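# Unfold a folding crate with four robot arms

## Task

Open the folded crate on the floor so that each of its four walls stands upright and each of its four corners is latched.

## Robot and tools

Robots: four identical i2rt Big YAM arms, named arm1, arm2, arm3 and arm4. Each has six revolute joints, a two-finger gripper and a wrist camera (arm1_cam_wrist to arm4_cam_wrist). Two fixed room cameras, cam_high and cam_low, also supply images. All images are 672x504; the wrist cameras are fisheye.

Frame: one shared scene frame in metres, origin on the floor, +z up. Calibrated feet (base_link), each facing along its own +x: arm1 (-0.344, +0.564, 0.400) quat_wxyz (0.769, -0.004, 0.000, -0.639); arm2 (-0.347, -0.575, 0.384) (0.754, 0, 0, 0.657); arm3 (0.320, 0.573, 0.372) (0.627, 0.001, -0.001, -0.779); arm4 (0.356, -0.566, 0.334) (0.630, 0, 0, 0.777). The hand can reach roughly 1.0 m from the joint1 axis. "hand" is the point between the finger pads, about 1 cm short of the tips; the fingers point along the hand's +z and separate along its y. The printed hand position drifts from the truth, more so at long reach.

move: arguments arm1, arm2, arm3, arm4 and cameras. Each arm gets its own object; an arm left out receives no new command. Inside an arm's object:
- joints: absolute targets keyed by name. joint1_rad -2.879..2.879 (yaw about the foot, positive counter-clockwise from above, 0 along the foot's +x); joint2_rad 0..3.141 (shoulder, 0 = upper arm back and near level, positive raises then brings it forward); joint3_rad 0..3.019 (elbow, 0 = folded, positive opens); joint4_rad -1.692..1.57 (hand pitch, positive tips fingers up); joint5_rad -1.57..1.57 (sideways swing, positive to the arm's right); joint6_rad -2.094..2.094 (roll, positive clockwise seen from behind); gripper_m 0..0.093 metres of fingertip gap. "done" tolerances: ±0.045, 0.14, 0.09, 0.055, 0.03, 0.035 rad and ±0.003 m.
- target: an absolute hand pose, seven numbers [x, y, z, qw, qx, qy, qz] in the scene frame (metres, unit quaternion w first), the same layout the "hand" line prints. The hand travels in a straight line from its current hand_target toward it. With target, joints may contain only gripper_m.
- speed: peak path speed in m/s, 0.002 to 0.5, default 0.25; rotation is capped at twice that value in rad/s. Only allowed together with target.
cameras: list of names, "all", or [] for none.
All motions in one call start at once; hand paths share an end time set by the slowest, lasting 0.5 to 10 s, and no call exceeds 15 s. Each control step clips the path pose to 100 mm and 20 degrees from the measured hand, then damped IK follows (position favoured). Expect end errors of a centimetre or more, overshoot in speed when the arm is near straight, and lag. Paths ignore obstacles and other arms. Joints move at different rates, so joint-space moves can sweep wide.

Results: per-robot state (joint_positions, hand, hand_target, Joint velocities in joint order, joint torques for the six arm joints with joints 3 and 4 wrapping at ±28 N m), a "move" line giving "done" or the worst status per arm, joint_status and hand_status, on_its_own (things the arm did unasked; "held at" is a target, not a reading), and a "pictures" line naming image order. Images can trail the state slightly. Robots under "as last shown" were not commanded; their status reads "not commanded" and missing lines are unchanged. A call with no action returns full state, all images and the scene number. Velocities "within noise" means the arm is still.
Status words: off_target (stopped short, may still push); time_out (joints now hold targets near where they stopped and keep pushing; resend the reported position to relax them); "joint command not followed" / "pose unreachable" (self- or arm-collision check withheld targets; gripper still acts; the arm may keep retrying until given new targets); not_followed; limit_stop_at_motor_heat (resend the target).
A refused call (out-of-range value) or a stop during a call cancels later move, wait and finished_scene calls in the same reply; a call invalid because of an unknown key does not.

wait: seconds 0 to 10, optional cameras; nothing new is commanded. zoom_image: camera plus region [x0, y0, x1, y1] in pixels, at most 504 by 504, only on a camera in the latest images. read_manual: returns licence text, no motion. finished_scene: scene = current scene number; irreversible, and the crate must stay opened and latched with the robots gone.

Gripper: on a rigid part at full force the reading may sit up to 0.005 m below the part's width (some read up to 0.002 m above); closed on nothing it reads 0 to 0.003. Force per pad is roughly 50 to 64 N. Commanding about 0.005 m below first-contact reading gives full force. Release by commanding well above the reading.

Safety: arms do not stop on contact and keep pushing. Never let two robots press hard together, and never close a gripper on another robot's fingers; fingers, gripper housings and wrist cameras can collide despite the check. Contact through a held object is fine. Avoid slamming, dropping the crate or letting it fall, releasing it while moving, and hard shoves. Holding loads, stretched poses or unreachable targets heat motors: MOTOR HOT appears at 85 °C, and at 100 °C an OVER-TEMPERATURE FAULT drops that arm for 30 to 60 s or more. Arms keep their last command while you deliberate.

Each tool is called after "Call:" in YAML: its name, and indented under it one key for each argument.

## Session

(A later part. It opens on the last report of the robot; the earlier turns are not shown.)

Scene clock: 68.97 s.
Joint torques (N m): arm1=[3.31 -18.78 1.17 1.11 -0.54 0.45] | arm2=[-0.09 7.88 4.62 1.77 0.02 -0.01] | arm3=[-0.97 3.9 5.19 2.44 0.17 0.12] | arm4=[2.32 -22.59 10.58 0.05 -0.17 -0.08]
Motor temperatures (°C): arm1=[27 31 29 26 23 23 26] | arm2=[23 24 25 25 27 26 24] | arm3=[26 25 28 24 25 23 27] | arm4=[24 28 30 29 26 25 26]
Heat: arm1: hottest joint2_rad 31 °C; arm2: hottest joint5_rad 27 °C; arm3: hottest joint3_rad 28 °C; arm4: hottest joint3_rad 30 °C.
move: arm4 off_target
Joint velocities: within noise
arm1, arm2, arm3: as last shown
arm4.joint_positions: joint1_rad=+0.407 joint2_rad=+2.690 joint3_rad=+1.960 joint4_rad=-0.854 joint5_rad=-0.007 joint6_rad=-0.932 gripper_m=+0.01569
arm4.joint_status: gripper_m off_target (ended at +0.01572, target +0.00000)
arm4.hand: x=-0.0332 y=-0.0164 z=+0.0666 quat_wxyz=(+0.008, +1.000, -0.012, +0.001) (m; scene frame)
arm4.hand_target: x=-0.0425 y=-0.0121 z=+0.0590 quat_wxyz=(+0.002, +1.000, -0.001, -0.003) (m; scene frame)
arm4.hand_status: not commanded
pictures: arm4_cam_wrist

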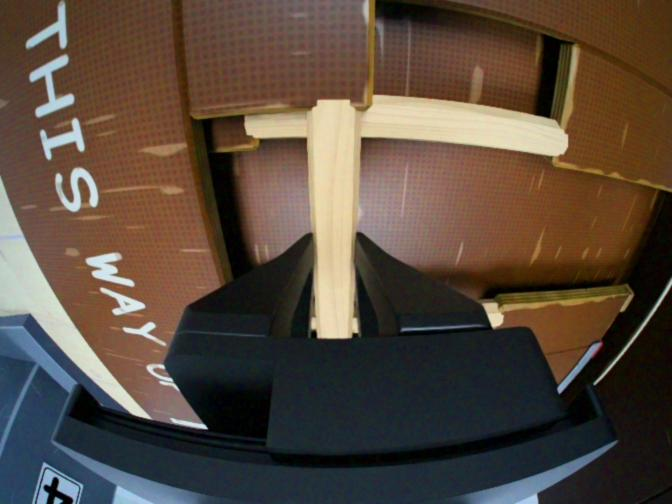

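Call:
move:
  arm4: {"target": [-0.036, -0.025, 0.130, -0.0654, 0.9978, -0.01, 0], "speed": 0.12}

Call:
move:
  arm4: {"target": [-0.037, -0.043, 0.175, -0.1305, 0.9914, -0.01, 0], "speed": 0.12}
  cameras: ["arm4_cam_wrist"]

Call:
move:
  arm4: {"target": [-0.037, -0.073, 0.213, -0.1951, 0.9807, -0.01, 0], "speed": 0.12}

Call:
move:
  arm4: {"target": [-0.038, -0.113, 0.240, -0.2588, 0.9659, -0.01, 0], "speed": 0.12}

Call:
move:
  arm4: {"target": [-0.039, -0.161, 0.256, -0.3214, 0.9469, -0.01, 0], "speed": 0.12}
  arm3: {"joints": {"joint1_rad": 0.3, "joint2_rad": 1.4, "joint3_rad": 1.6, "joint4_rad": -0.9, "joint5_rad": 0, "joint6_rad": -0.447, "gripper_m": 0.045}}

Call:
move:
  arm4: {"target": [-0.040, -0.207, 0.258, -0.3827, 0.9238, -0.009, 0], "speed": 0.12}
  arm3: {"joints": {"joint1_rad": -0.2, "joint2_rad": 2.2, "joint3_rad": 1.676, "joint4_rad": -0.92, "joint5_rad": 0, "joint6_rad": -0.447}}
  cameras: ["all"]

Scene clock: 73.67 s.
Joint torques (N m): arm1=[3.37 -19.49 1.33 1.09 -0.53 0.44] | arm2=[-0.09 7.94 4.63 1.76 0.01 -0.01] | arm3=[-0.56 3.96 5.04 2.26 0.14 0.09] | arm4=[2.2 -26.75 6.05 -0.54 -0.04 0.27]
Motor temperatures (°C): arm1=[27 31 29 26 23 23 26] | arm2=[23 24 25 25 27 26 24] | arm3=[26 25 28 24 25 23 27] | arm4=[24 28 30 29 26 25 26]
Heat: arm1: hottest joint2_rad 31 °C; arm2: hottest joint5_rad 27 °C; arm3: hottest joint3_rad 28 °C; arm4: hottest joint3_rad 30 °C.
move: arm4 off_target
Joint velocities: within noise
arm1: as last shown
arm2.joint_positions: joint1_rad=-0.187 joint2_rad=+0.448 joint3_rad=+1.696 joint4_rad=-1.263 joint5_rad=+0.249 joint6_rad=-0.242 gripper_m=+0.09396
arm2.joint_status: not commanded
arm2.hand: x=-0.2825 y=-0.5188 z=+1.0983 quat_wxyz=(-0.653, +0.415, -0.579, -0.258) (m; scene frame)
arm2.hand_target: x=-0.2830 y=-0.5203 z=+1.1047 quat_wxyz=(-0.657, +0.411, -0.575, -0.261) (m; scene frame)
arm2.hand_status: not commanded
arm3.joint_positions: joint1_rad=+0.868 joint2_rad=+0.482 joint3_rad=+1.633 joint4_rad=-1.455 joint5_rad=+0.267 joint6_rad=-0.464 gripper_m=+0.09396
arm3.joint_status: not commanded
arm3.hand: x=+0.3451 y=+0.4623 z=+1.0140 quat_wxyz=(-0.385, -0.257, -0.760, +0.456) (m; scene frame)
arm3.hand_target: x=+0.3424 y=+0.4658 z=+1.0199 quat_wxyz=(-0.391, -0.257, -0.755, +0.460) (m; scene frame)
arm3.hand_status: not commanded
arm4.joint_positions: joint1_rad=+0.435 joint2_rad=+2.535 joint3_rad=+1.756 joint4_rad=-0.686 joint5_rad=+0.086 joint6_rad=-0.915 gripper_m=+0.01553
arm4.joint_status: not commanded
arm4.hand: x=-0.0329 y=-0.0207 z=+0.1109 quat_wxyz=(-0.068, +0.998, -0.009, +0.002) (m; scene frame)
arm4.hand_target: x=-0.0364 y=-0.0217 z=+0.1295 quat_wxyz=(-0.071, +0.997, -0.014, +0.000) (m; scene frame)
arm4.hand_status: off_target (0.020 m and 0.4 deg from the pose sent, 0.064 m and 8.4 deg at the start)
pictures: none

Scene clock: 74.87 s.
Joint torques (N m): arm1=[3.08 -18.61 1.29 0.92 -0.52 0.43] | arm2=[-0.09 8 4.63 1.77 0.01 -0.01] | arm3=[-0.38 3.66 5.27 2.32 0.18 0.1] | arm4=[2.37 -25.47 5.89 -0.39 -0.05 0.28]
Motor temperatures (°C): arm1=[27 31 29 26 23 23 26] | arm2=[23 24 25 25 27 26 24] | arm3=[26 25 28 24 25 23 27] | arm4=[24 28 30 29 26 25 26]
Heat: arm1: hottest joint2_rad 31 °C; arm2: hottest joint5_rad 27 °C; arm3: hottest joint3_rad 28 °C; arm4: hottest joint3_rad 30 °C.
move: arm4 off_target
Joint velocities: within noise
arm1, arm2, arm3: as last shown
arm4.joint_positions: joint1_rad=+0.473 joint2_rad=+2.386 joint3_rad=+1.575 joint4_rad=-0.561 joint5_rad=+0.168 joint6_rad=-0.894 gripper_m=+0.01501
arm4.joint_status: not commanded
arm4.hand: x=-0.0337 y=-0.0382 z=+0.1576 quat_wxyz=(-0.129, +0.992, -0.007, +0.003) (m; scene frame)
arm4.hand_target: x=-0.0374 y=-0.0425 z=+0.1749 quat_wxyz=(-0.131, +0.991, -0.010, +0.000) (m; scene frame)
arm4.hand_status: off_target (0.018 m and 0.5 deg from the pose sent, 0.068 m and 7.2 deg at the start)
pictures: arm4_cam_wrist

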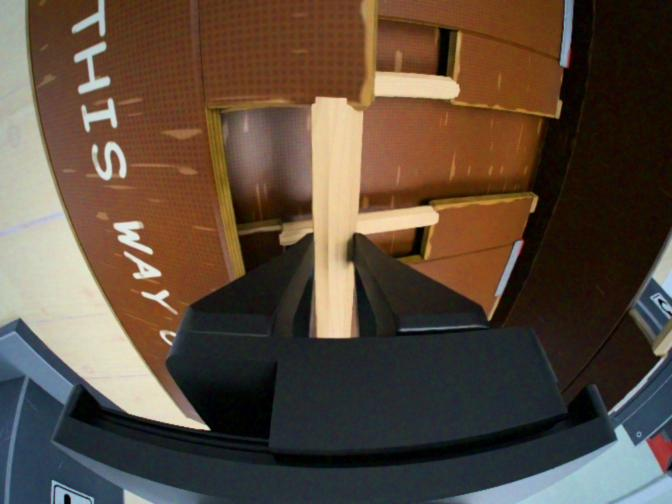

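Scene clock: 76.10 s.
Joint torques (N m): arm1=[3.37 -19.31 1.28 0.9 -0.52 0.45] | arm2=[-0.09 8 4.63 1.76 0.01 -0.01] | arm3=[-0.62 4.42 5.24 2.29 0.13 0.1] | arm4=[2.43 -23.77 5.65 -0.16 0.01 0.28]
Motor temperatures (°C): arm1=[27 31 29 26 23 23 26] | arm2=[23 24 25 25 27 26 24] | arm3=[26 25 28 24 25 23 27] | arm4=[24 29 30 29 26 25 27]
Heat: arm1: hottest joint2_rad 31 °C; arm2: hottest joint5_rad 27 °C; arm3: hottest joint3_rad 28 °C; arm4: hottest joint3_rad 30 °C.
move: arm4 off_target
Joint velocities: within noise
arm1, arm2, arm3: as last shown
arm4.joint_positions: joint1_rad=+0.525 joint2_rad=+2.249 joint3_rad=+1.396 joint4_rad=-0.426 joint5_rad=+0.258 joint6_rad=-0.864 gripper_m=+0.01459
arm4.joint_status: not commanded
arm4.hand: x=-0.0340 y=-0.0659 z=+0.1971 quat_wxyz=(-0.192, +0.981, -0.006, +0.001) (m; scene frame)
arm4.hand_target: x=-0.0364 y=-0.0715 z=+0.2125 quat_wxyz=(-0.193, +0.981, -0.008, -0.002) (m; scene frame)
arm4.hand_status: off_target (0.018 m and 0.6 deg from the pose sent, 0.066 m and 7.7 deg at the start)
pictures: none

Scene clock: 77.50 s.
Joint torques (N m): arm1=[3.02 -19.25 1.11 1.07 -0.52 0.41] | arm2=[-0.03 8 4.63 1.77 0.01 -0.01] | arm3=[-0.97 4.07 5.15 2.24 0.18 0.1] | arm4=[2.2 -18.43 6.22 0.75 0.17 0.35]
Motor temperatures (°C): arm1=[27 31 29 26 23 23 26] | arm2=[23 24 25 25 27 26 24] | arm3=[26 25 28 24 25 23 27] | arm4=[24 29 30 29 26 25 27]
Heat: arm1: hottest joint2_rad 31 °C; arm2: hottest joint5_rad 27 °C; arm3: hottest joint3_rad 28 °C; arm4: hottest joint3_rad 30 °C.
move: arm4 done
Joint velocities: within noise
arm1, arm2, arm3: as last shown
arm4.joint_positions: joint1_rad=+0.609 joint2_rad=+2.096 joint3_rad=+1.219 joint4_rad=-0.318 joint5_rad=+0.378 joint6_rad=-0.821 gripper_m=+0.00051
arm4.joint_status: not commanded
arm4.on_its_own: gripper_m moved -0.01407 to your old target +0.00000
arm4.hand: x=-0.0384 y=-0.1076 z=+0.2456 quat_wxyz=(-0.260, +0.966, -0.003, +0.001) (m; scene frame)
arm4.hand_target: x=-0.0354 y=-0.1131 z=+0.2397 quat_wxyz=(-0.256, +0.967, -0.008, +0.004) (m; scene frame)
arm4.hand_status: done (0.008 m and 0.9 deg from the pose sent, 0.064 m and 7.9 deg at the start)
pictures: none

Scene clock: 79.07 s.
Joint torques (N m): arm1=[2.9 -19.31 1.06 1.05 -0.54 0.44] | arm2=[-0.15 8 4.63 1.77 0.02 -0.01] | arm3=[-0.26 -12.45 8.87 2.59 -0.04 0.18] | arm4=[2.43 -17.55 5.67 1.4 0.23 0.36]
Motor temperatures (°C): arm1=[27 31 29 26 23 23 26] | arm2=[23 24 25 25 27 26 24] | arm3=[26 25 28 24 25 23 27] | arm4=[24 29 30 29 26 25 27]
Heat: arm1: hottest joint2_rad 31 °C; arm2: hottest joint5_rad 27 °C; arm3: hottest joint3_rad 28 °C; arm4: hottest joint3_rad 30 °C.
move: arm3 done; arm4 done
Joint velocities: within noise
arm1.joint_positions: joint1_rad=+0.806 joint2_rad=+2.188 joint3_rad=+0.848 joint4_rad=+0.248 joint5_rad=+0.682 joint6_rad=-0.687 gripper_m=+0.01666
arm1.joint_status: not commanded
arm1.hand: x=-0.0036 y=+0.2080 z=+0.2427 quat_wxyz=(+0.014, -0.029, -0.917, +0.397) (m; scene frame)
arm1.hand_target: x=+0.0045 y=+0.2298 z=+0.2386 quat_wxyz=(+0.001, -0.020, -0.923, +0.383) (m; scene frame)
arm1.hand_status: not commanded
arm2: as last shown
arm3.joint_positions: joint1_rad=+0.298 joint2_rad=+1.415 joint3_rad=+1.593 joint4_rad=-0.919 joint5_rad=+0.011 joint6_rad=-0.455 gripper_m=+0.04513
arm3.joint_status: all done
arm3.hand: x=+0.3652 y=-0.0140 z=+0.7870 quat_wxyz=(-0.224, -0.455, -0.794, +0.335) (m; scene frame)
arm3.hand_target: x=+0.3629 y=-0.0167 z=+0.7961 quat_wxyz=(-0.233, -0.457, -0.786, +0.345) (m; scene frame)
arm3.hand_status: not commanded
arm4.joint_positions: joint1_rad=+0.712 joint2_rad=+2.027 joint3_rad=+1.069 joint4_rad=-0.193 joint5_rad=+0.511 joint6_rad=-0.759 gripper_m=+0.00050
arm4.joint_status: not commanded
arm4.hand: x=-0.0387 y=-0.1581 z=+0.2563 quat_wxyz=(-0.319, +0.948, -0.002, +0.007) (m; scene frame)
arm4.hand_target: x=-0.0377 y=-0.1594 z=+0.2566 quat_wxyz=(-0.322, +0.947, -0.011, +0.002) (m; scene frame)
arm4.hand_status: done (0.003 m and 1.3 deg from the pose sent, 0.054 m and 7.4 deg at the start)
pictures: none

Scene clock: 80.77 s.
Joint torques (N m): arm1=[3.78 -18.96 1.06 0.98 -0.54 0.44] | arm2=[-0.09 8 4.63 1.76 0.01 -0.01] | arm3=[0.38 -19.43 7.42 0.57 0.05 0.13] | arm4=[2.08 -16.56 5 1.46 0.31 0.37]
Motor temperatures (°C): arm1=[27 31 29 26 23 23 26] | arm2=[23 24 25 25 27 26 24] | arm3=[26 25 28 24 25 23 27] | arm4=[24 29 30 29 26 25 27]
Heat: arm1: hottest joint2_rad 31 °C; arm2: hottest joint5_rad 27 °C; arm3: hottest joint3_rad 28 °C; arm4: hottest joint3_rad 30 °C.
move: arm3 done; arm4 done
Joint velocities: within noise
arm1, arm2: as last shown
arm3.joint_positions: joint1_rad=-0.202 joint2_rad=+2.200 joint3_rad=+1.661 joint4_rad=-0.919 joint5_rad=+0.000 joint6_rad=-0.453 gripper_m=+0.04512
arm3.joint_status: all done
arm3.hand: x=+0.0541 y=-0.0251 z=+0.3245 quat_wxyz=(-0.020, -0.694, -0.718, +0.052) (m; scene frame)
arm3.hand_target: x=+0.0562 y=-0.0332 z=+0.3296 quat_wxyz=(-0.023, -0.693, -0.718, +0.058) (m; scene frame)
arm3.hand_status: not commanded
arm4.joint_positions: joint1_rad=+0.827 joint2_rad=+2.009 joint3_rad=+0.952 joint4_rad=-0.060 joint5_rad=+0.657 joint6_rad=-0.697 gripper_m=+0.00050
arm4.joint_status: not commanded
arm4.hand: x=-0.0409 y=-0.2065 z=+0.2563 quat_wxyz=(-0.380, +0.925, +0.002, +0.008) (m; scene frame)
arm4.hand_target: x=-0.0402 y=-0.2074 z=+0.2581 quat_wxyz=(-0.383, +0.924, -0.008, +0.001) (m; scene frame)
arm4.hand_status: done (0.002 m and 1.6 deg from the pose sent, 0.049 m and 7.9 deg at the start)
pictures: arm1_cam_wrist, arm2_cam_wrist, arm3_cam_wrist, arm4_cam_wrist, cam_high, cam_low

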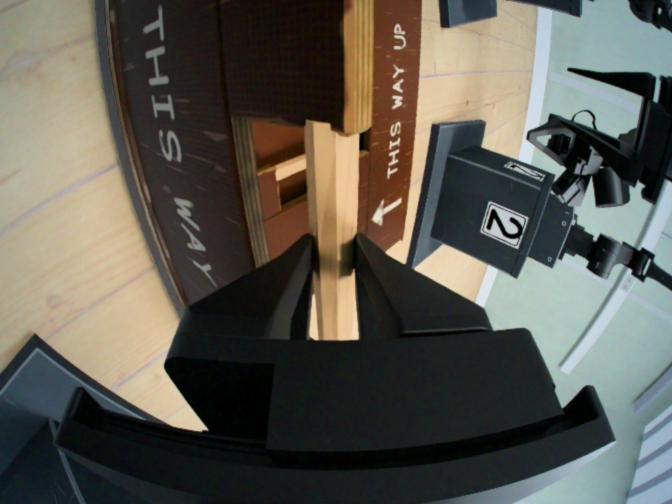

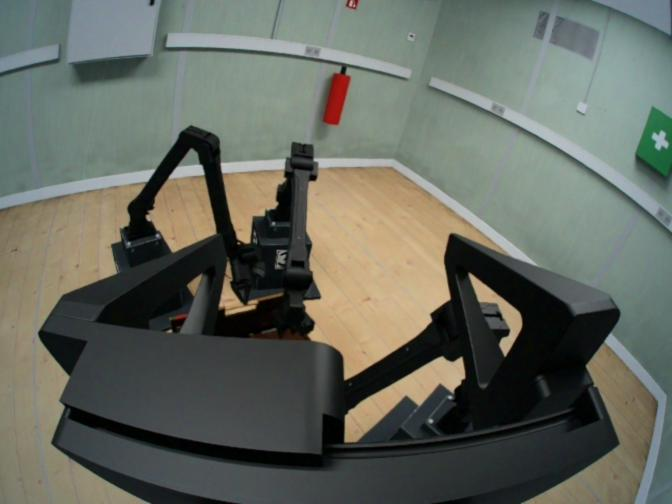

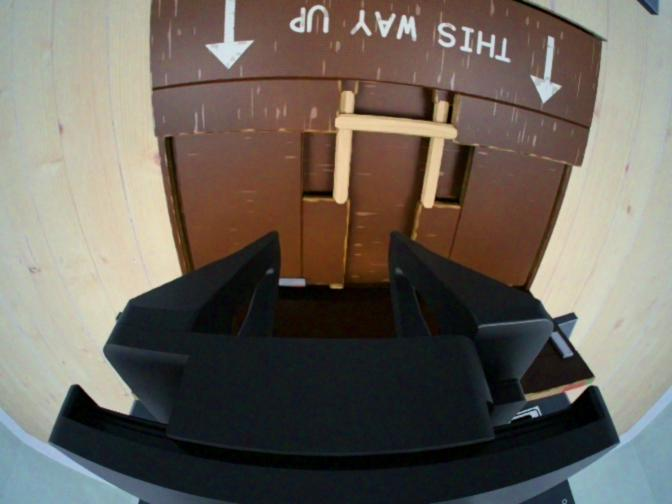

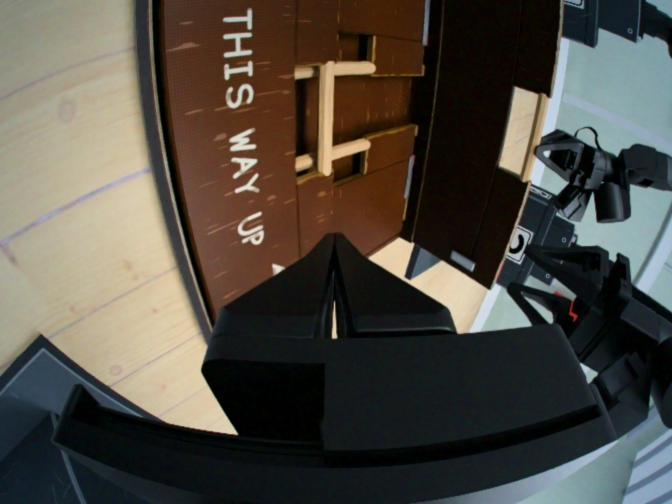

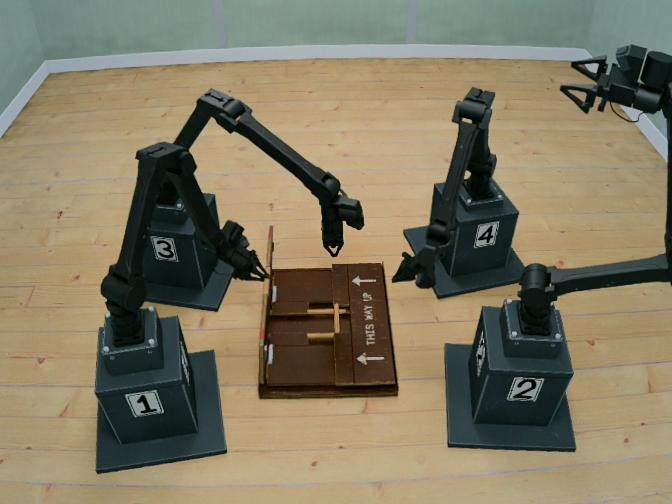

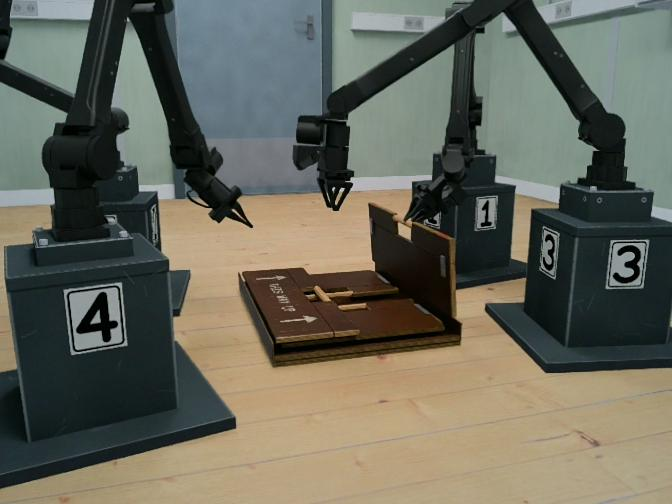

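Call:
move:
  arm3: {"joints": {"joint1_rad": 0.1, "joint2_rad": 1.7, "joint3_rad": 1.6, "joint4_rad": -0.9, "joint5_rad": 0, "joint6_rad": -0.447}}
  arm4: {"target": [-0.035, -0.12, 0.22, -0.1305, 0.9914, -0.01, 0], "speed": 0.3, "joints": {"gripper_m": 0.045}}

Call:
move:
  arm4: {"target": [-0.035, -0.005, 0.115, 0, 1, -0.012, 0], "speed": 0.3}
  cameras: ["arm4_cam_wrist"]

Scene clock: 87.73 s.
Joint torques (N m): arm1=[3.08 -18.55 1.25 1.17 -0.54 0.42] | arm2=[-0.09 7.94 4.63 1.77 0.01 -0.01] | arm3=[-1.38 -14.1 8.21 1.8 0.17 0.12] | arm4=[1.44 -16.97 10.14 -0.17 -0.11 -0.07]
Motor temperatures (°C): arm1=[27 31 29 26 23 23 26] | arm2=[23 24 25 25 27 26 24] | arm3=[26 25 29 23 25 23 27] | arm4=[24 29 30 29 26 25 27]
Heat: arm1: hottest joint2_rad 31 °C; arm2: hottest joint5_rad 27 °C; arm3: hottest joint3_rad 29 °C; arm4: hottest joint3_rad 30 °C.
move: arm3 done; arm4 off_target
Joint velocities: within noise
arm1, arm2: as last shown
arm3.joint_positions: joint1_rad=+0.098 joint2_rad=+1.677 joint3_rad=+1.599 joint4_rad=-0.908 joint5_rad=-0.001 joint6_rad=-0.455 gripper_m=+0.04512
arm3.joint_status: all done
arm3.hand: x=+0.2436 y=-0.0695 z=+0.6345 quat_wxyz=(-0.140, -0.554, -0.781, +0.252) (m; scene frame)
arm3.hand_target: x=+0.2409 y=-0.0736 z=+0.6217 quat_wxyz=(-0.136, -0.559, -0.780, +0.246) (m; scene frame)
arm3.hand_status: not commanded
arm4.joint_positions: joint1_rad=+0.570 joint2_rad=+2.128 joint3_rad=+1.288 joint4_rad=-0.540 joint5_rad=+0.180 joint6_rad=-0.774 gripper_m=+0.04494
arm4.joint_status: all done
arm4.hand: x=-0.0292 y=-0.1298 z=+0.2252 quat_wxyz=(-0.130, +0.991, -0.018, -0.004) (m; scene frame)
arm4.hand_target: x=-0.0364 y=-0.1221 z=+0.2205 quat_wxyz=(-0.129, +0.992, -0.010, -0.004) (m; scene frame)
arm4.hand_status: off_target (0.013 m and 1.1 deg from the pose sent, 0.094 m and 29.7 deg at the start)
pictures: none

Scene clock: 89.47 s.
Joint torques (N m): arm1=[3.78 -19.31 1.21 1.03 -0.54 0.44] | arm2=[-0.09 8 4.64 1.78 0.01 -0.01] | arm3=[-0.67 -13.8 8.09 1.94 0.14 0.14] | arm4=[2.02 -21.89 10.8 -0.51 -0.22 -0.1]
Motor temperatures (°C): arm1=[27 31 29 26 23 23 26] | arm2=[23 24 25 25 27 26 24] | arm3=[26 25 29 23 25 23 27] | arm4=[24 29 30 29 26 25 26]
Heat: arm1: hottest joint2_rad 31 °C; arm2: hottest joint5_rad 27 °C; arm3: hottest joint3_rad 29 °C; arm4: hottest joint3_rad 30 °C.
move: arm4 off_target
Joint velocities: within noise
arm1, arm2: as last shown
arm3.joint_positions: joint1_rad=+0.097 joint2_rad=+1.677 joint3_rad=+1.599 joint4_rad=-0.908 joint5_rad=-0.001 joint6_rad=-0.455 gripper_m=+0.04512
arm3.joint_status: not commanded
arm3.hand: x=+0.2427 y=-0.0693 z=+0.6345 quat_wxyz=(-0.140, -0.555, -0.781, +0.252) (m; scene frame)
arm3.hand_target: x=+0.2399 y=-0.0735 z=+0.6217 quat_wxyz=(-0.136, -0.560, -0.780, +0.246) (m; scene frame)
arm3.hand_status: not commanded
arm4.joint_positions: joint1_rad=+0.399 joint2_rad=+2.578 joint3_rad=+1.902 joint4_rad=-0.891 joint5_rad=+0.007 joint6_rad=-0.910 gripper_m=+0.04494
arm4.joint_status: not commanded
arm4.hand: x=-0.0290 y=-0.0093 z=+0.1230 quat_wxyz=(-0.003, +1.000, -0.027, +0.001) (m; scene frame)
arm4.hand_target: x=-0.0358 y=-0.0074 z=+0.1139 quat_wxyz=(-0.002, +1.000, -0.015, +0.001) (m; scene frame)
arm4.hand_status: off_target (0.011 m and 1.7 deg from the pose sent, 0.167 m and 15.0 deg at the start)
pictures: arm4_cam_wrist

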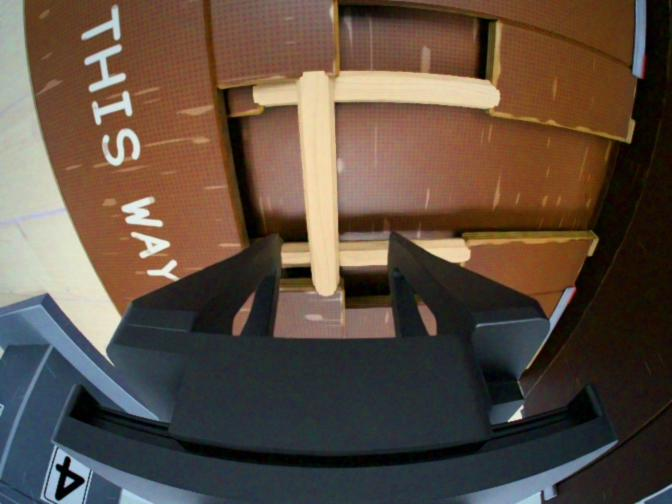

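Call:
move:
  arm4: {"target": [-0.036, -0.010, 0.049, 0, 1, -0.006, 0], "speed": 0.2}
  cameras: ["arm4_cam_wrist"]

Scene clock: 92.13 s.
Joint torques (N m): arm1=[3.37 -19.66 1.18 1.1 -0.54 0.46] | arm2=[-0.03 8 4.63 1.77 0.02 -0.01] | arm3=[-0.73 -13.98 8.29 1.87 0.13 0.15] | arm4=[2.26 -22.83 10.15 0.05 -0.23 -0.1]
Motor temperatures (°C): arm1=[27 31 29 26 23 23 26] | arm2=[23 24 25 25 27 26 24] | arm3=[26 26 29 23 25 23 27] | arm4=[24 29 30 29 26 25 26]
Heat: arm1: hottest joint2_rad 31 °C; arm2: hottest joint5_rad 27 °C; arm3: hottest joint3_rad 29 °C; arm4: hottest joint3_rad 30 °C.
move: arm4 off_target
Joint velocities: within noise
arm1, arm3: as last shown
arm2.joint_positions: joint1_rad=-0.187 joint2_rad=+0.448 joint3_rad=+1.696 joint4_rad=-1.263 joint5_rad=+0.249 joint6_rad=-0.242 gripper_m=+0.09396
arm2.joint_status: not commanded
arm2.hand: x=-0.2825 y=-0.5188 z=+1.0983 quat_wxyz=(-0.653, +0.415, -0.579, -0.258) (m; scene frame)
arm2.hand_target: x=-0.2830 y=-0.5203 z=+1.1047 quat_wxyz=(-0.657, +0.411, -0.575, -0.261) (m; scene frame)
arm2.hand_status: not commanded
arm4.joint_positions: joint1_rad=+0.392 joint2_rad=+2.711 joint3_rad=+1.958 joint4_rad=-0.839 joint5_rad=+0.002 joint6_rad=-0.927 gripper_m=+0.04494
arm4.joint_status: not commanded
arm4.hand: x=-0.0202 y=-0.0143 z=+0.0522 quat_wxyz=(+0.008, +1.000, -0.022, +0.007) (m; scene frame)
arm4.hand_target: x=-0.0314 y=-0.0078 z=+0.0502 quat_wxyz=(+0.000, +1.000, -0.010, -0.001) (m; scene frame)
arm4.hand_status: off_target (0.017 m and 2.2 deg from the pose sent, 0.074 m and 2.4 deg at the start)
pictures: arm4_cam_wrist

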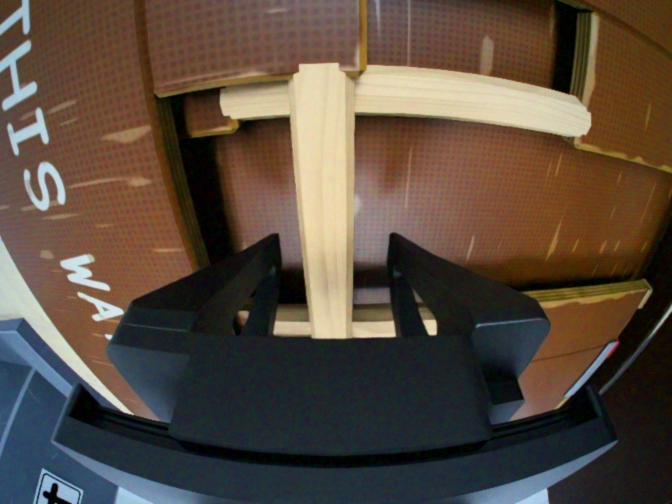

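Call:
move:
  arm4: {"target": [-0.041, -0.009, 0.046, 0, 1, -0.01, 0], "speed": 0.1}

Call:
move:
  arm4: {"joints": {"gripper_m": 0.0}}
  cameras: ["arm4_cam_wrist"]

Scene clock: 94.37 s.
Joint torques (N m): arm1=[3.43 -18.96 1.22 1.02 -0.56 0.42] | arm2=[-0.09 7.94 4.63 1.77 0.01 -0.01] | arm3=[-0.85 -13.86 8.23 1.81 0.12 0.14] | arm4=[2.78 -22.12 10.61 -0.36 -0.21 0.05]
Motor temperatures (°C): arm1=[27 31 29 26 23 23 26] | arm2=[23 24 25 25 27 26 24] | arm3=[26 26 29 23 25 23 27] | arm4=[24 29 30 29 26 25 26]
Heat: arm1: hottest joint2_rad 31 °C; arm2: hottest joint5_rad 27 °C; arm3: hottest joint3_rad 29 °C; arm4: hottest joint3_rad 30 °C.
move: arm4 off_target
Joint velocities: within noise
arm1, arm2, arm3: as last shown
arm4.joint_positions: joint1_rad=+0.413 joint2_rad=+2.714 joint3_rad=+1.985 joint4_rad=-0.839 joint5_rad=+0.002 joint6_rad=-0.927 gripper_m=+0.04494
arm4.joint_status: not commanded
arm4.hand: x=-0.0389 y=-0.0128 z=+0.0575 quat_wxyz=(-0.001, +1.000, -0.011, +0.000) (m; scene frame)
arm4.hand_target: x=-0.0449 y=-0.0123 z=+0.0461 quat_wxyz=(-0.001, +1.000, -0.006, +0.000) (m; scene frame)
arm4.hand_status: off_target (0.012 m and 0.2 deg from the pose sent, 0.022 m and 1.8 deg at the start)
pictures: none

Scene clock: 95.13 s.
Joint torques (N m): arm1=[3.66 -19.08 1.14 1.11 -0.5 0.46] | arm2=[-0.09 8 4.63 1.76 0.01 -0.01] | arm3=[-1.03 -14.39 8.16 1.98 0.14 0.14] | arm4=[2.37 -22.24 10.58 0.06 -0.03 0.05]
Motor temperatures (°C): arm1=[27 31 29 26 23 23 26] | arm2=[23 24 25 25 27 26 24] | arm3=[26 26 29 23 25 23 27] | arm4=[24 29 30 29 26 25 26]
Heat: arm1: hottest joint2_rad 31 °C; arm2: hottest joint5_rad 27 °C; arm3: hottest joint3_rad 29 °C; arm4: hottest joint3_rad 30 °C.
move: arm4 off_target
Joint velocities: within noise
arm1, arm2, arm3: as last shown
arm4.joint_positions: joint1_rad=+0.412 joint2_rad=+2.716 joint3_rad=+1.985 joint4_rad=-0.848 joint5_rad=-0.010 joint6_rad=-0.932 gripper_m=+0.01684
arm4.joint_status: gripper_m off_target (ended at +0.01687, target +0.00000)
arm4.hand: x=-0.0381 y=-0.0158 z=+0.0565 quat_wxyz=(+0.007, +1.000, -0.010, -0.002) (m; scene frame)
arm4.hand_target: x=-0.0448 y=-0.0126 z=+0.0453 quat_wxyz=(+0.002, +1.000, -0.005, -0.003) (m; scene frame)
arm4.hand_status: not commanded
pictures: arm4_cam_wrist

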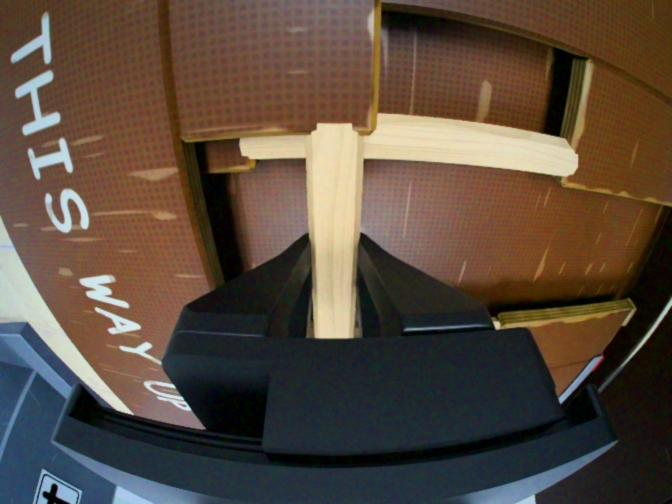

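Call:
move:
  arm4: {"target": [-0.044, -0.021, 0.113, -0.0654, 0.9978, -0.01, 0], "speed": 0.12}

Call:
move:
  arm4: {"target": [-0.044, -0.043, 0.166, -0.1305, 0.9914, -0.01, 0], "speed": 0.12}

Call:
move:
  arm4: {"target": [-0.044, -0.073, 0.204, -0.1951, 0.9807, -0.01, 0], "speed": 0.12}
  cameras: ["arm4_cam_wrist"]

Scene clock: 99.37 s.
Joint torques (N m): arm1=[3.19 -19.02 1.11 0.92 -0.58 0.44] | arm2=[-0.03 8 4.63 1.78 0.01 -0.02] | arm3=[-1.03 -13.63 8.14 1.88 0.13 0.12] | arm4=[2.43 -27.63 5.98 -0.76 -0.04 0.25]
Motor temperatures (°C): arm1=[27 31 29 26 23 23 26] | arm2=[23 24 25 25 27 26 24] | arm3=[26 26 29 23 25 23 27] | arm4=[24 30 30 29 26 25 27]
Heat: arm1: hottest joint2_rad 31 °C; arm2: hottest joint5_rad 27 °C; arm3: hottest joint3_rad 29 °C; arm4: hottest joint2_rad 30 °C.
move: arm4 off_target
Joint velocities: within noise
arm1, arm2, arm3: as last shown
arm4.joint_positions: joint1_rad=+0.438 joint2_rad=+2.588 joint3_rad=+1.804 joint4_rad=-0.683 joint5_rad=+0.088 joint6_rad=-0.910 gripper_m=+0.01684
arm4.joint_status: not commanded
arm4.hand: x=-0.0378 y=-0.0172 z=+0.0902 quat_wxyz=(-0.068, +0.998, -0.010, +0.003) (m; scene frame)
arm4.hand_target: x=-0.0441 y=-0.0180 z=+0.1125 quat_wxyz=(-0.071, +0.997, -0.012, +0.001) (m; scene frame)
arm4.hand_status: off_target (0.024 m and 0.5 deg from the pose sent, 0.057 m and 8.3 deg at the start)
pictures: none

Scene clock: 100.60 s.
Joint torques (N m): arm1=[3.02 -19.43 1.1 1.06 -0.54 0.46] | arm2=[-0.09 7.94 4.63 1.77 0.02 -0.01] | arm3=[-0.62 -14.39 8.12 1.91 0.16 0.16] | arm4=[2.43 -25.58 5.82 -0.36 -0.03 0.28]
Motor temperatures (°C): arm1=[27 31 29 26 23 23 26] | arm2=[23 24 25 25 27 26 24] | arm3=[26 26 29 23 25 23 27] | arm4=[24 30 30 29 26 25 27]
Heat: arm1: hottest joint2_rad 31 °C; arm2: hottest joint5_rad 27 °C; arm3: hottest joint3_rad 29 °C; arm4: hottest joint2_rad 30 °C.
move: arm4 off_target
Joint velocities: within noise
arm1.joint_positions: joint1_rad=+0.806 joint2_rad=+2.188 joint3_rad=+0.848 joint4_rad=+0.248 joint5_rad=+0.682 joint6_rad=-0.687 gripper_m=+0.01666
arm1.joint_status: not commanded
arm1.hand: x=-0.0036 y=+0.2080 z=+0.2427 quat_wxyz=(+0.014, -0.029, -0.917, +0.397) (m; scene frame)
arm1.hand_target: x=+0.0045 y=+0.2298 z=+0.2386 quat_wxyz=(+0.001, -0.020, -0.923, +0.383) (m; scene frame)
arm1.hand_status: not commanded
arm2, arm3: as last shown
arm4.joint_positions: joint1_rad=+0.476 joint2_rad=+2.410 joint3_rad=+1.598 joint4_rad=-0.560 joint5_rad=+0.168 joint6_rad=-0.884 gripper_m=+0.01660
arm4.joint_status: not commanded
arm4.hand: x=-0.0382 y=-0.0358 z=+0.1492 quat_wxyz=(-0.129, +0.992, -0.010, +0.002) (m; scene frame)
arm4.hand_target: x=-0.0418 y=-0.0404 z=+0.1656 quat_wxyz=(-0.130, +0.991, -0.013, +0.000) (m; scene frame)
arm4.hand_status: off_target (0.019 m and 0.3 deg from the pose sent, 0.080 m and 7.3 deg at the start)
pictures: none

Scene clock: 101.80 s.
Joint torques (N m): arm1=[3.37 -19.02 1.18 1.01 -0.52 0.49] | arm2=[-0.09 8 4.64 1.78 0.01 -0.01] | arm3=[-0.73 -14.27 8.23 1.8 0.15 0.14] | arm4=[2.61 -23.88 5.6 -0.13 -0.01 0.28]
Motor temperatures (°C): arm1=[27 31 29 26 23 23 26] | arm2=[23 24 25 25 27 26 24] | arm3=[26 26 29 23 25 23 27] | arm4=[24 30 30 29 26 25 27]
Heat: arm1: hottest joint2_rad 31 °C; arm2: hottest joint5_rad 27 °C; arm3: hottest joint3_rad 29 °C; arm4: hottest joint2_rad 30 °C.
move: arm4 off_target
Joint velocities: within noise
arm1, arm2, arm3: as last shown
arm4.joint_positions: joint1_rad=+0.531 joint2_rad=+2.274 joint3_rad=+1.415 joint4_rad=-0.423 joint5_rad=+0.269 joint6_rad=-0.851 gripper_m=+0.01627
arm4.joint_status: not commanded
arm4.hand: x=-0.0386 y=-0.0639 z=+0.1891 quat_wxyz=(-0.195, +0.981, -0.010, +0.004) (m; scene frame)
arm4.hand_target: x=-0.0423 y=-0.0710 z=+0.2034 quat_wxyz=(-0.195, +0.981, -0.011, +0.000) (m; scene frame)
arm4.hand_status: off_target (0.018 m and 0.4 deg from the pose sent, 0.066 m and 7.7 deg at the start)
pictures: arm4_cam_wrist

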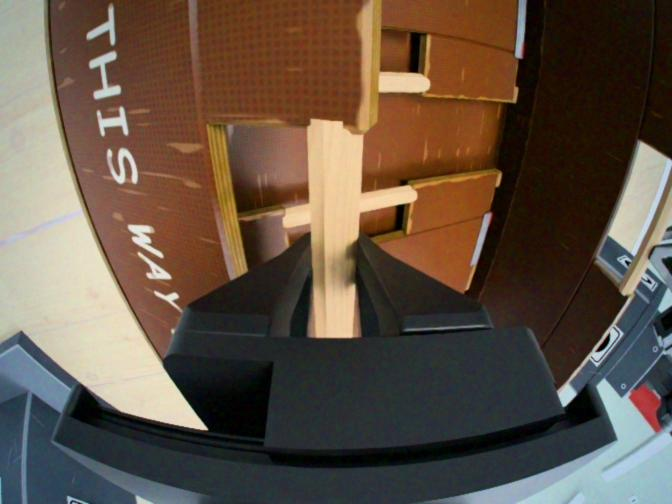

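Call:
move:
  arm4: {"target": [-0.044, -0.114, 0.226, -0.2588, 0.9659, -0.01, 0], "speed": 0.12}

Call:
move:
  arm4: {"target": [-0.044, -0.160, 0.243, -0.3214, 0.9469, -0.01, 0], "speed": 0.12}

Call:
move:
  arm4: {"target": [-0.045, -0.207, 0.249, -0.3827, 0.9238, -0.009, 0], "speed": 0.12}
  arm3: {"joints": {"joint1_rad": -0.2, "joint2_rad": 2.2, "joint3_rad": 1.676, "joint4_rad": -0.92, "joint5_rad": 0, "joint6_rad": -0.447}}
  cameras: ["arm4_cam_wrist", "arm3_cam_wrist", "cam_low"]

Scene clock: 105.27 s.
Joint torques (N m): arm1=[3.31 -18.61 1.24 1.06 -0.51 0.43] | arm2=[-0.03 7.94 4.64 1.77 0.02 -0.01] | arm3=[-0.5 -14.1 8.21 1.88 0.14 0.16] | arm4=[3.43 -21.89 4.9 -0.13 -0.13 0.32]
Motor temperatures (°C): arm1=[27 31 28 26 23 23 26] | arm2=[23 24 25 25 27 26 24] | arm3=[26 26 29 23 25 23 27] | arm4=[24 30 30 29 26 25 27]
Heat: arm1: hottest joint2_rad 31 °C; arm2: hottest joint5_rad 27 °C; arm3: hottest joint3_rad 29 °C; arm4: hottest joint2_rad 30 °C.
move: arm4 off_target
Joint velocities: within noise
arm1, arm2, arm3: as last shown
arm4.joint_positions: joint1_rad=+0.603 joint2_rad=+2.168 joint3_rad=+1.248 joint4_rad=-0.272 joint5_rad=+0.390 joint6_rad=-0.815 gripper_m=+0.01626
arm4.joint_status: not commanded
arm4.hand: x=-0.0400 y=-0.0982 z=+0.2178 quat_wxyz=(-0.265, +0.964, -0.010, +0.004) (m; scene frame)
arm4.hand_target: x=-0.0446 y=-0.1130 z=+0.2262 quat_wxyz=(-0.260, +0.966, -0.006, +0.001) (m; scene frame)
arm4.hand_status: off_target (0.018 m and 0.9 deg from the pose sent, 0.062 m and 7.5 deg at the start)
pictures: none

Scene clock: 106.43 s.
Joint torques (N m): arm1=[3.37 -18.96 1.2 1.09 -0.55 0.47] | arm2=[-0.09 7.94 4.62 1.76 0.01 -0.01] | arm3=[-0.79 -13.92 8.16 1.83 0.14 0.11] | arm4=[3.66 -19.9 4.37 0.12 -0.16 0.45]
Motor temperatures (°C): arm1=[27 31 28 26 23 23 26] | arm2=[23 24 25 25 27 26 24] | arm3=[26 26 29 23 25 23 27] | arm4=[24 30 30 29 26 25 27]
Heat: arm1: hottest joint2_rad 31 °C; arm2: hottest joint5_rad 27 °C; arm3: hottest joint3_rad 29 °C; arm4: hottest joint2_rad 30 °C.
move: arm4 off_target
Joint velocities: within noise
arm1, arm2: as last shown
arm3.joint_positions: joint1_rad=+0.097 joint2_rad=+1.677 joint3_rad=+1.599 joint4_rad=-0.908 joint5_rad=-0.001 joint6_rad=-0.455 gripper_m=+0.04512
arm3.joint_status: not commanded
arm3.hand: x=+0.2427 y=-0.0693 z=+0.6345 quat_wxyz=(-0.140, -0.555, -0.781, +0.252) (m; scene frame)
arm3.hand_target: x=+0.2399 y=-0.0735 z=+0.6217 quat_wxyz=(-0.136, -0.560, -0.780, +0.246) (m; scene frame)
arm3.hand_status: not commanded
arm4.joint_positions: joint1_rad=+0.695 joint2_rad=+2.085 joint3_rad=+1.099 joint4_rad=-0.143 joint5_rad=+0.524 joint6_rad=-0.762 gripper_m=+0.01629
arm4.joint_status: not commanded
arm4.hand: x=-0.0410 y=-0.1419 z=+0.2396 quat_wxyz=(-0.330, +0.944, -0.013, +0.005) (m; scene frame)
arm4.hand_target: x=-0.0441 y=-0.1587 z=+0.2436 quat_wxyz=(-0.322, +0.947, -0.010, +0.000) (m; scene frame)
arm4.hand_status: off_target (0.019 m and 1.2 deg from the pose sent, 0.067 m and 6.7 deg at the start)
pictures: none

Scene clock: 107.97 s.
Joint torques (N m): arm1=[3.25 -19.37 1.29 1.11 -0.53 0.46] | arm2=[-0.03 8 4.63 1.77 0.02 -0.01] | arm3=[-0.32 -20.19 8.05 0.17 0.06 0.15] | arm4=[3.78 -17.9 3.78 0.39 -0.16 0.43]
Motor temperatures (°C): arm1=[27 31 28 26 23 23 26] | arm2=[23 24 25 25 27 26 24] | arm3=[26 26 30 23 25 23 27] | arm4=[24 30 30 29 26 25 27]
Heat: arm1: hottest joint2_rad 31 °C; arm2: hottest joint5_rad 27 °C; arm3: hottest joint3_rad 30 °C; arm4: hottest joint2_rad 30 °C.
move: arm3 done; arm4 off_target
Joint velocities: within noise
arm1: as last shown
arm2.joint_positions: joint1_rad=-0.187 joint2_rad=+0.448 joint3_rad=+1.696 joint4_rad=-1.263 joint5_rad=+0.249 joint6_rad=-0.242 gripper_m=+0.09396
arm2.joint_status: not commanded
arm2.hand: x=-0.2825 y=-0.5188 z=+1.0983 quat_wxyz=(-0.653, +0.415, -0.579, -0.258) (m; scene frame)
arm2.hand_target: x=-0.2830 y=-0.5203 z=+1.1047 quat_wxyz=(-0.657, +0.411, -0.575, -0.261) (m; scene frame)
arm2.hand_status: not commanded
arm3.joint_positions: joint1_rad=-0.199 joint2_rad=+2.208 joint3_rad=+1.651 joint4_rad=-0.912 joint5_rad=+0.000 joint6_rad=-0.453 gripper_m=+0.04512
arm3.joint_status: all done
arm3.hand: x=+0.0576 y=-0.0223 z=+0.3166 quat_wxyz=(-0.018, -0.693, -0.719, +0.047) (m; scene frame)
arm3.hand_target: x=+0.0565 y=-0.0334 z=+0.3305 quat_wxyz=(-0.023, -0.693, -0.718, +0.059) (m; scene frame)
arm3.hand_status: not commanded
arm4.joint_positions: joint1_rad=+0.806 joint2_rad=+2.047 joint3_rad=+0.981 joint4_rad=-0.032 joint5_rad=+0.674 joint6_rad=-0.697 gripper_m=+0.01631
arm4.joint_status: not commanded
arm4.hand: x=-0.0416 y=-0.1901 z=+0.2492 quat_wxyz=(-0.390, +0.921, -0.013, +0.010) (m; scene frame)
arm4.hand_target: x=-0.0433 y=-0.2070 z=+0.2486 quat_wxyz=(-0.382, +0.924, -0.008, +0.004) (m; scene frame)
arm4.hand_status: off_target (0.017 m and 1.5 deg from the pose sent, 0.066 m and 6.6 deg at the start)
pictures: arm3_cam_wrist, arm4_cam_wrist, cam_low

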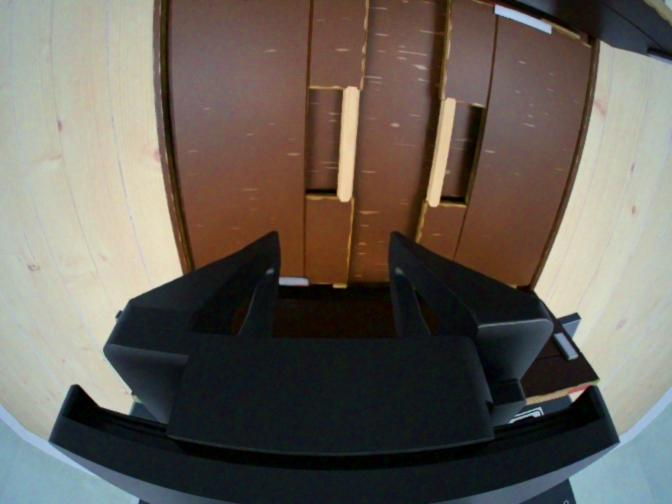

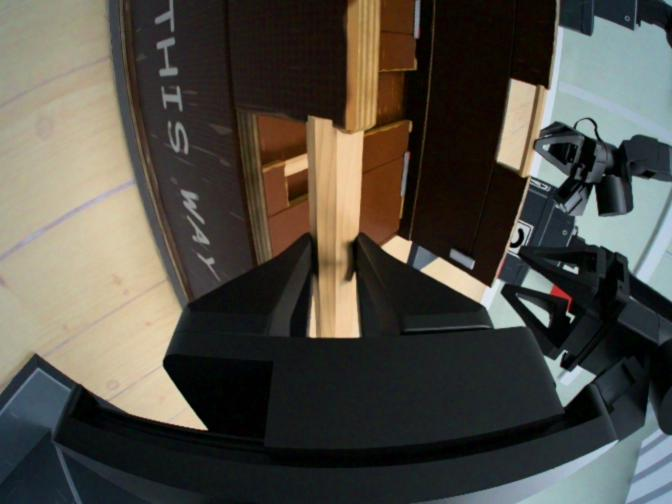

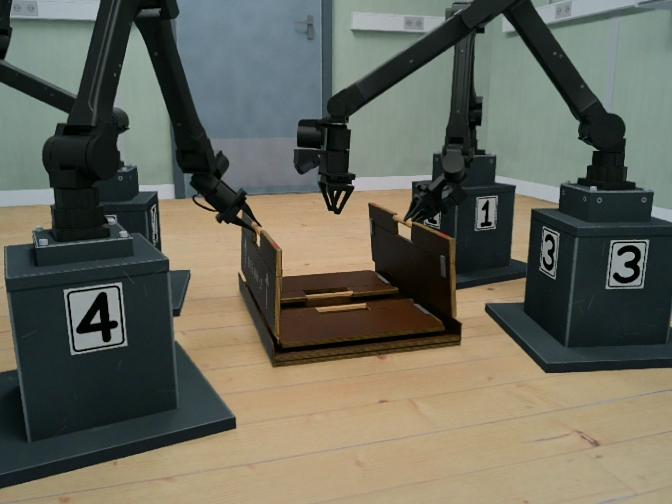

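Call:
move:
  arm1: {"target": [0.006, 0.246, 0.238, 0, 0.02, 0.9237, -0.3827], "speed": 0.12}
  arm4: {"target": [-0.045, -0.221, 0.249, -0.3827, 0.9238, -0.009, 0], "speed": 0.12}
  arm3: {"target": [0.023, -0.018, 0.105, 0, 0.699, 0.715, 0], "speed": 0.25}
  cameras: ["arm3_cam_wrist"]

Scene clock: 115.77 s.
Joint torques (N m): arm1=[3.43 -17.96 1.24 0.76 -0.74 0.46] | arm2=[-0.09 8 4.63 1.77 0.01 -0.01] | arm3=[-1.14 -18.26 7.9 0.05 0.13 -0.02] | arm4=[4.07 -17.67 3.78 0.18 -0.28 0.5]
Motor temperatures (°C): arm1=[27 31 28 26 24 23 26] | arm2=[23 24 25 25 27 26 24] | arm3=[26 26 31 23 25 23 27] | arm4=[24 30 29 29 26 25 27]
Heat: arm1: hottest joint2_rad 31 °C; arm2: hottest joint5_rad 27 °C; arm3: hottest joint3_rad 31 °C; arm4: hottest joint2_rad 30 °C.
move: arm1 off_target; arm3 off_target; arm4 off_target
Joint velocities: within noise
arm1.joint_positions: joint1_rad=+0.838 joint2_rad=+2.180 joint3_rad=+0.827 joint4_rad=+0.248 joint5_rad=+0.698 joint6_rad=-0.652 gripper_m=+0.01666
arm1.joint_status: not commanded
arm1.hand: x=-0.0026 y=+0.2228 z=+0.2439 quat_wxyz=(+0.011, -0.030, -0.916, +0.400) (m; scene frame)
arm1.hand_target: x=+0.0055 y=+0.2454 z=+0.2380 quat_wxyz=(+0.000, -0.019, -0.924, +0.383) (m; scene frame)
arm1.hand_status: off_target (0.025 m and 2.8 deg from the pose sent, 0.039 m and 2.7 deg at the start)
arm2: as last shown
arm3.joint_positions: joint1_rad=-0.248 joint2_rad=+2.615 joint3_rad=+1.831 joint4_rad=-0.788 joint5_rad=+0.000 joint6_rad=-0.471 gripper_m=+0.04512
arm3.joint_status: not commanded
arm3.hand: x=+0.0282 y=-0.0107 z=+0.1153 quat_wxyz=(-0.001, -0.704, -0.710, -0.001) (m; scene frame)
arm3.hand_target: x=+0.0208 y=-0.0137 z=+0.1050 quat_wxyz=(+0.000, -0.704, -0.710, -0.001) (m; scene frame)
arm3.hand_status: off_target (0.014 m and 0.9 deg from the pose sent, 0.214 m and 5.8 deg at the start)
arm4.joint_positions: joint1_rad=+0.827 joint2_rad=+2.039 joint3_rad=+0.963 joint4_rad=-0.029 joint5_rad=+0.688 joint6_rad=-0.673 gripper_m=+0.01632
arm4.joint_status: not commanded
arm4.hand: x=-0.0417 y=-0.2012 z=+0.2496 quat_wxyz=(-0.393, +0.919, -0.015, +0.008) (m; scene frame)
arm4.hand_target: x=-0.0445 y=-0.2200 z=+0.2487 quat_wxyz=(-0.383, +0.924, -0.009, +0.000) (m; scene frame)
arm4.hand_status: off_target (0.020 m and 1.7 deg from the pose sent, 0.031 m and 1.5 deg at the start)
pictures: arm3_cam_wrist

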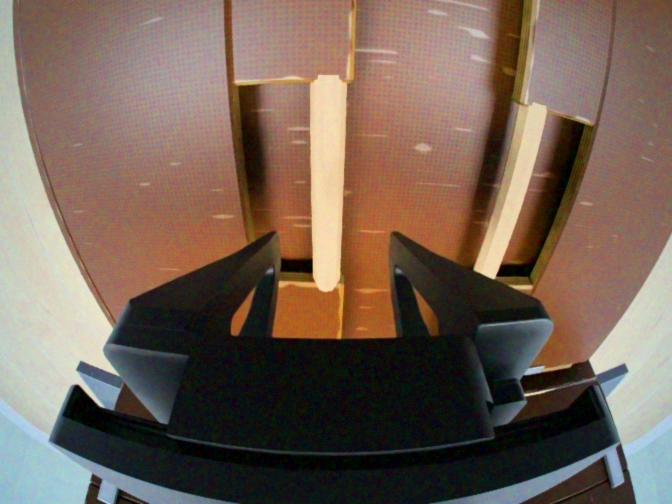

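Call:
move:
  arm3: {"target": [0.027, -0.012, 0.03, 0, 0.699, 0.715, 0], "speed": 0.2}
  cameras: ["arm3_cam_wrist"]

Scene clock: 118.53 s.
Joint torques (N m): arm1=[3.43 -18.26 1.48 0.64 -0.73 0.45] | arm2=[-0.09 8.06 4.63 1.77 0.01 -0.01] | arm3=[-0.67 -18.84 7.21 0.59 0.11 0.01] | arm4=[4.07 -17.61 3.78 0.2 -0.29 0.49]
Motor temperatures (°C): arm1=[27 31 28 26 24 23 26] | arm2=[23 24 25 25 27 26 24] | arm3=[26 27 31 23 25 23 27] | arm4=[24 30 29 29 26 25 27]
Heat: arm1: hottest joint2_rad 31 °C; arm2: hottest joint5_rad 27 °C; arm3: hottest joint3_rad 31 °C; arm4: hottest joint2_rad 30 °C.
move: arm3 off_target
Joint velocities: within noise
arm1, arm2, arm4: as last shown
arm3.joint_positions: joint1_rad=-0.248 joint2_rad=+2.768 joint3_rad=+1.914 joint4_rad=-0.725 joint5_rad=+0.002 joint6_rad=-0.478 gripper_m=+0.04511
arm3.joint_status: not commanded
arm3.hand: x=+0.0307 y=-0.0055 z=+0.0401 quat_wxyz=(+0.001, -0.702, -0.712, -0.005) (m; scene frame)
arm3.hand_target: x=+0.0271 y=-0.0116 z=+0.0313 quat_wxyz=(+0.000, -0.700, -0.715, +0.001) (m; scene frame)
arm3.hand_status: off_target (0.013 m and 0.8 deg from the pose sent, 0.085 m and 0.9 deg at the start)
pictures: arm3_cam_wrist

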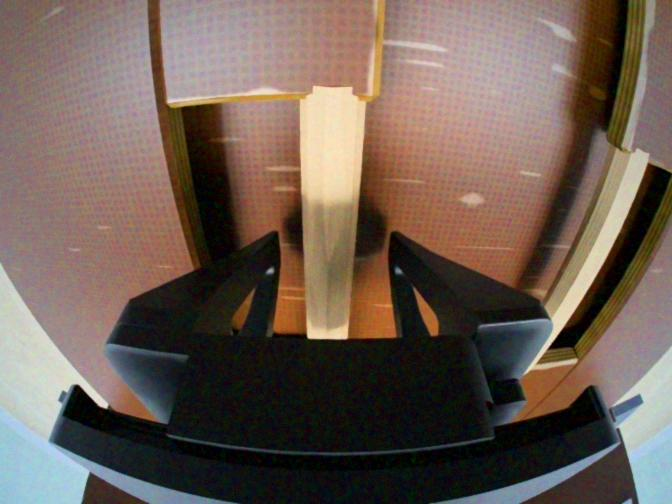

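Call:
move:
  arm3: {"joints": {"gripper_m": 0.0}}

Call:
move:
  arm3: {"target": [0.028, -0.010, 0.098, -0.0457, 0.6978, 0.7134, -0.0467], "speed": 0.12}

Call:
move:
  arm3: {"target": [0.052, -0.010, 0.156, -0.0913, 0.6933, 0.7087, -0.0933], "speed": 0.12}

Call:
move:
  arm3: {"target": [0.080, -0.010, 0.192, -0.1365, 0.6859, 0.7011, -0.1395], "speed": 0.12}
  cameras: ["arm3_cam_wrist"]

Scene clock: 124.77 s.
Joint torques (N m): arm1=[3.37 -18.49 1.48 0.57 -0.73 0.44] | arm2=[-0.03 7.94 4.63 1.76 0.01 -0.01] | arm3=[-0.85 -18.84 7.21 0.57 0.3 -0.1] | arm4=[4.07 -17.61 3.77 0.2 -0.28 0.5]
Motor temperatures (°C): arm1=[27 31 28 26 24 23 26] | arm2=[23 24 25 25 27 26 24] | arm3=[26 28 31 23 25 23 27] | arm4=[24 30 29 29 26 25 27]
Heat: arm1: hottest joint2_rad 31 °C; arm2: hottest joint5_rad 27 °C; arm3: hottest joint3_rad 31 °C; arm4: hottest joint2_rad 30 °C.
move: arm3 off_target
Joint velocities: within noise
arm1, arm2, arm4: as last shown
arm3.joint_positions: joint1_rad=-0.248 joint2_rad=+2.768 joint3_rad=+1.914 joint4_rad=-0.725 joint5_rad=-0.011 joint6_rad=-0.471 gripper_m=+0.01663
arm3.joint_status: gripper_m off_target (ended at +0.01666, target +0.00000)
arm3.hand: x=+0.0326 y=-0.0065 z=+0.0401 quat_wxyz=(-0.005, -0.704, -0.710, -0.007) (m; scene frame)
arm3.hand_target: x=+0.0282 y=-0.0125 z=+0.0313 quat_wxyz=(-0.004, -0.699, -0.715, +0.000) (m; scene frame)
arm3.hand_status: not commanded
pictures: none

Scene clock: 126.03 s.
Joint torques (N m): arm1=[3.08 -18.2 1.42 0.65 -0.7 0.4] | arm2=[-0.09 8 4.63 1.76 0.01 -0.01] | arm3=[-0.03 -23.59 3.38 0.1 0.55 -0.14] | arm4=[4.07 -17.67 3.78 0.2 -0.29 0.5]
Motor temperatures (°C): arm1=[27 31 28 26 24 23 26] | arm2=[23 24 25 25 27 26 24] | arm3=[26 28 30 23 25 23 27] | arm4=[24 30 29 29 26 25 27]
Heat: arm1: hottest joint2_rad 31 °C; arm2: hottest joint5_rad 27 °C; arm3: hottest joint3_rad 30 °C; arm4: hottest joint2_rad 30 °C.
move: arm3 off_target
Joint velocities: within noise
arm1, arm2, arm4: as last shown
arm3.joint_positions: joint1_rad=-0.213 joint2_rad=+2.673 joint3_rad=+1.797 joint4_rad=-0.652 joint5_rad=+0.109 joint6_rad=-0.436 gripper_m=+0.01663
arm3.joint_status: not commanded
arm3.hand: x=+0.0352 y=-0.0057 z=+0.0715 quat_wxyz=(+0.043, -0.704, -0.708, +0.038) (m; scene frame)
arm3.hand_target: x=+0.0329 y=-0.0147 z=+0.0968 quat_wxyz=(+0.044, -0.695, -0.716, +0.050) (m; scene frame)
arm3.hand_status: off_target (0.028 m and 1.4 deg from the pose sent, 0.058 m and 8.5 deg at the start)
pictures: none

Scene clock: 127.20 s.
Joint torques (N m): arm1=[3.6 -18.2 1.43 0.73 -0.69 0.46] | arm2=[-0.03 8 4.62 1.77 0.01 -0.01] | arm3=[-0.44 -24.23 3.28 -0.44 0.3 -0.11] | arm4=[4.07 -17.61 3.77 0.2 -0.28 0.5]
Motor temperatures (°C): arm1=[27 31 28 26 24 23 26] | arm2=[23 24 25 25 27 26 24] | arm3=[26 28 30 23 25 23 27] | arm4=[24 30 29 29 26 25 27]
Heat: arm1: hottest joint2_rad 31 °C; arm2: hottest joint5_rad 27 °C; arm3: hottest joint3_rad 30 °C; arm4: hottest joint2_rad 30 °C.
move: arm3 off_target
Joint velocities: within noise
arm1, arm2, arm4: as last shown
arm3.joint_positions: joint1_rad=-0.156 joint2_rad=+2.535 joint3_rad=+1.658 joint4_rad=-0.604 joint5_rad=+0.244 joint6_rad=-0.382 gripper_m=+0.01665
arm3.joint_status: not commanded
arm3.hand: x=+0.0498 y=-0.0050 z=+0.1257 quat_wxyz=(+0.093, -0.701, -0.701, +0.088) (m; scene frame)
arm3.hand_target: x=+0.0507 y=-0.0105 z=+0.1546 quat_wxyz=(+0.092, -0.693, -0.709, +0.094) (m; scene frame)
arm3.hand_status: off_target (0.031 m and 1.4 deg from the pose sent, 0.086 m and 8.5 deg at the start)
pictures: none

Scene clock: 128.33 s.
Joint torques (N m): arm1=[3.49 -18.61 1.39 0.47 -0.72 0.46] | arm2=[-0.03 7.94 4.6 1.77 0.01 -0.01] | arm3=[1.03 -23.24 3.38 -0.32 0.45 -0.08] | arm4=[4.07 -17.67 3.78 0.2 -0.29 0.49]
Motor temperatures (°C): arm1=[27 31 28 26 24 23 26] | arm2=[23 24 25 25 27 26 24] | arm3=[26 28 30 23 25 23 27] | arm4=[24 30 29 29 26 25 27]
Heat: arm1: hottest joint2_rad 31 °C; arm2: hottest joint5_rad 27 °C; arm3: hottest joint3_rad 30 °C; arm4: hottest joint2_rad 30 °C.
move: arm3 off_target
Joint velocities: within noise
arm1, arm2, arm4: as last shown
arm3.joint_positions: joint1_rad=-0.087 joint2_rad=+2.440 joint3_rad=+1.562 joint4_rad=-0.580 joint5_rad=+0.373 joint6_rad=-0.320 gripper_m=+0.01667
arm3.joint_status: not commanded
arm3.hand: x=+0.0733 y=-0.0048 z=+0.1656 quat_wxyz=(+0.138, -0.696, -0.692, +0.133) (m; scene frame)
arm3.hand_target: x=+0.0799 y=-0.0102 z=+0.1906 quat_wxyz=(+0.137, -0.686, -0.701, +0.139) (m; scene frame)
arm3.hand_status: off_target (0.028 m and 1.7 deg from the pose sent, 0.073 m and 7.9 deg at the start)
pictures: arm3_cam_wrist

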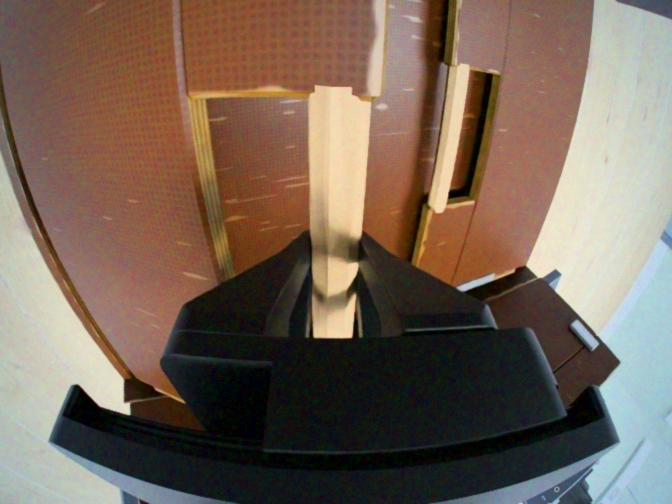

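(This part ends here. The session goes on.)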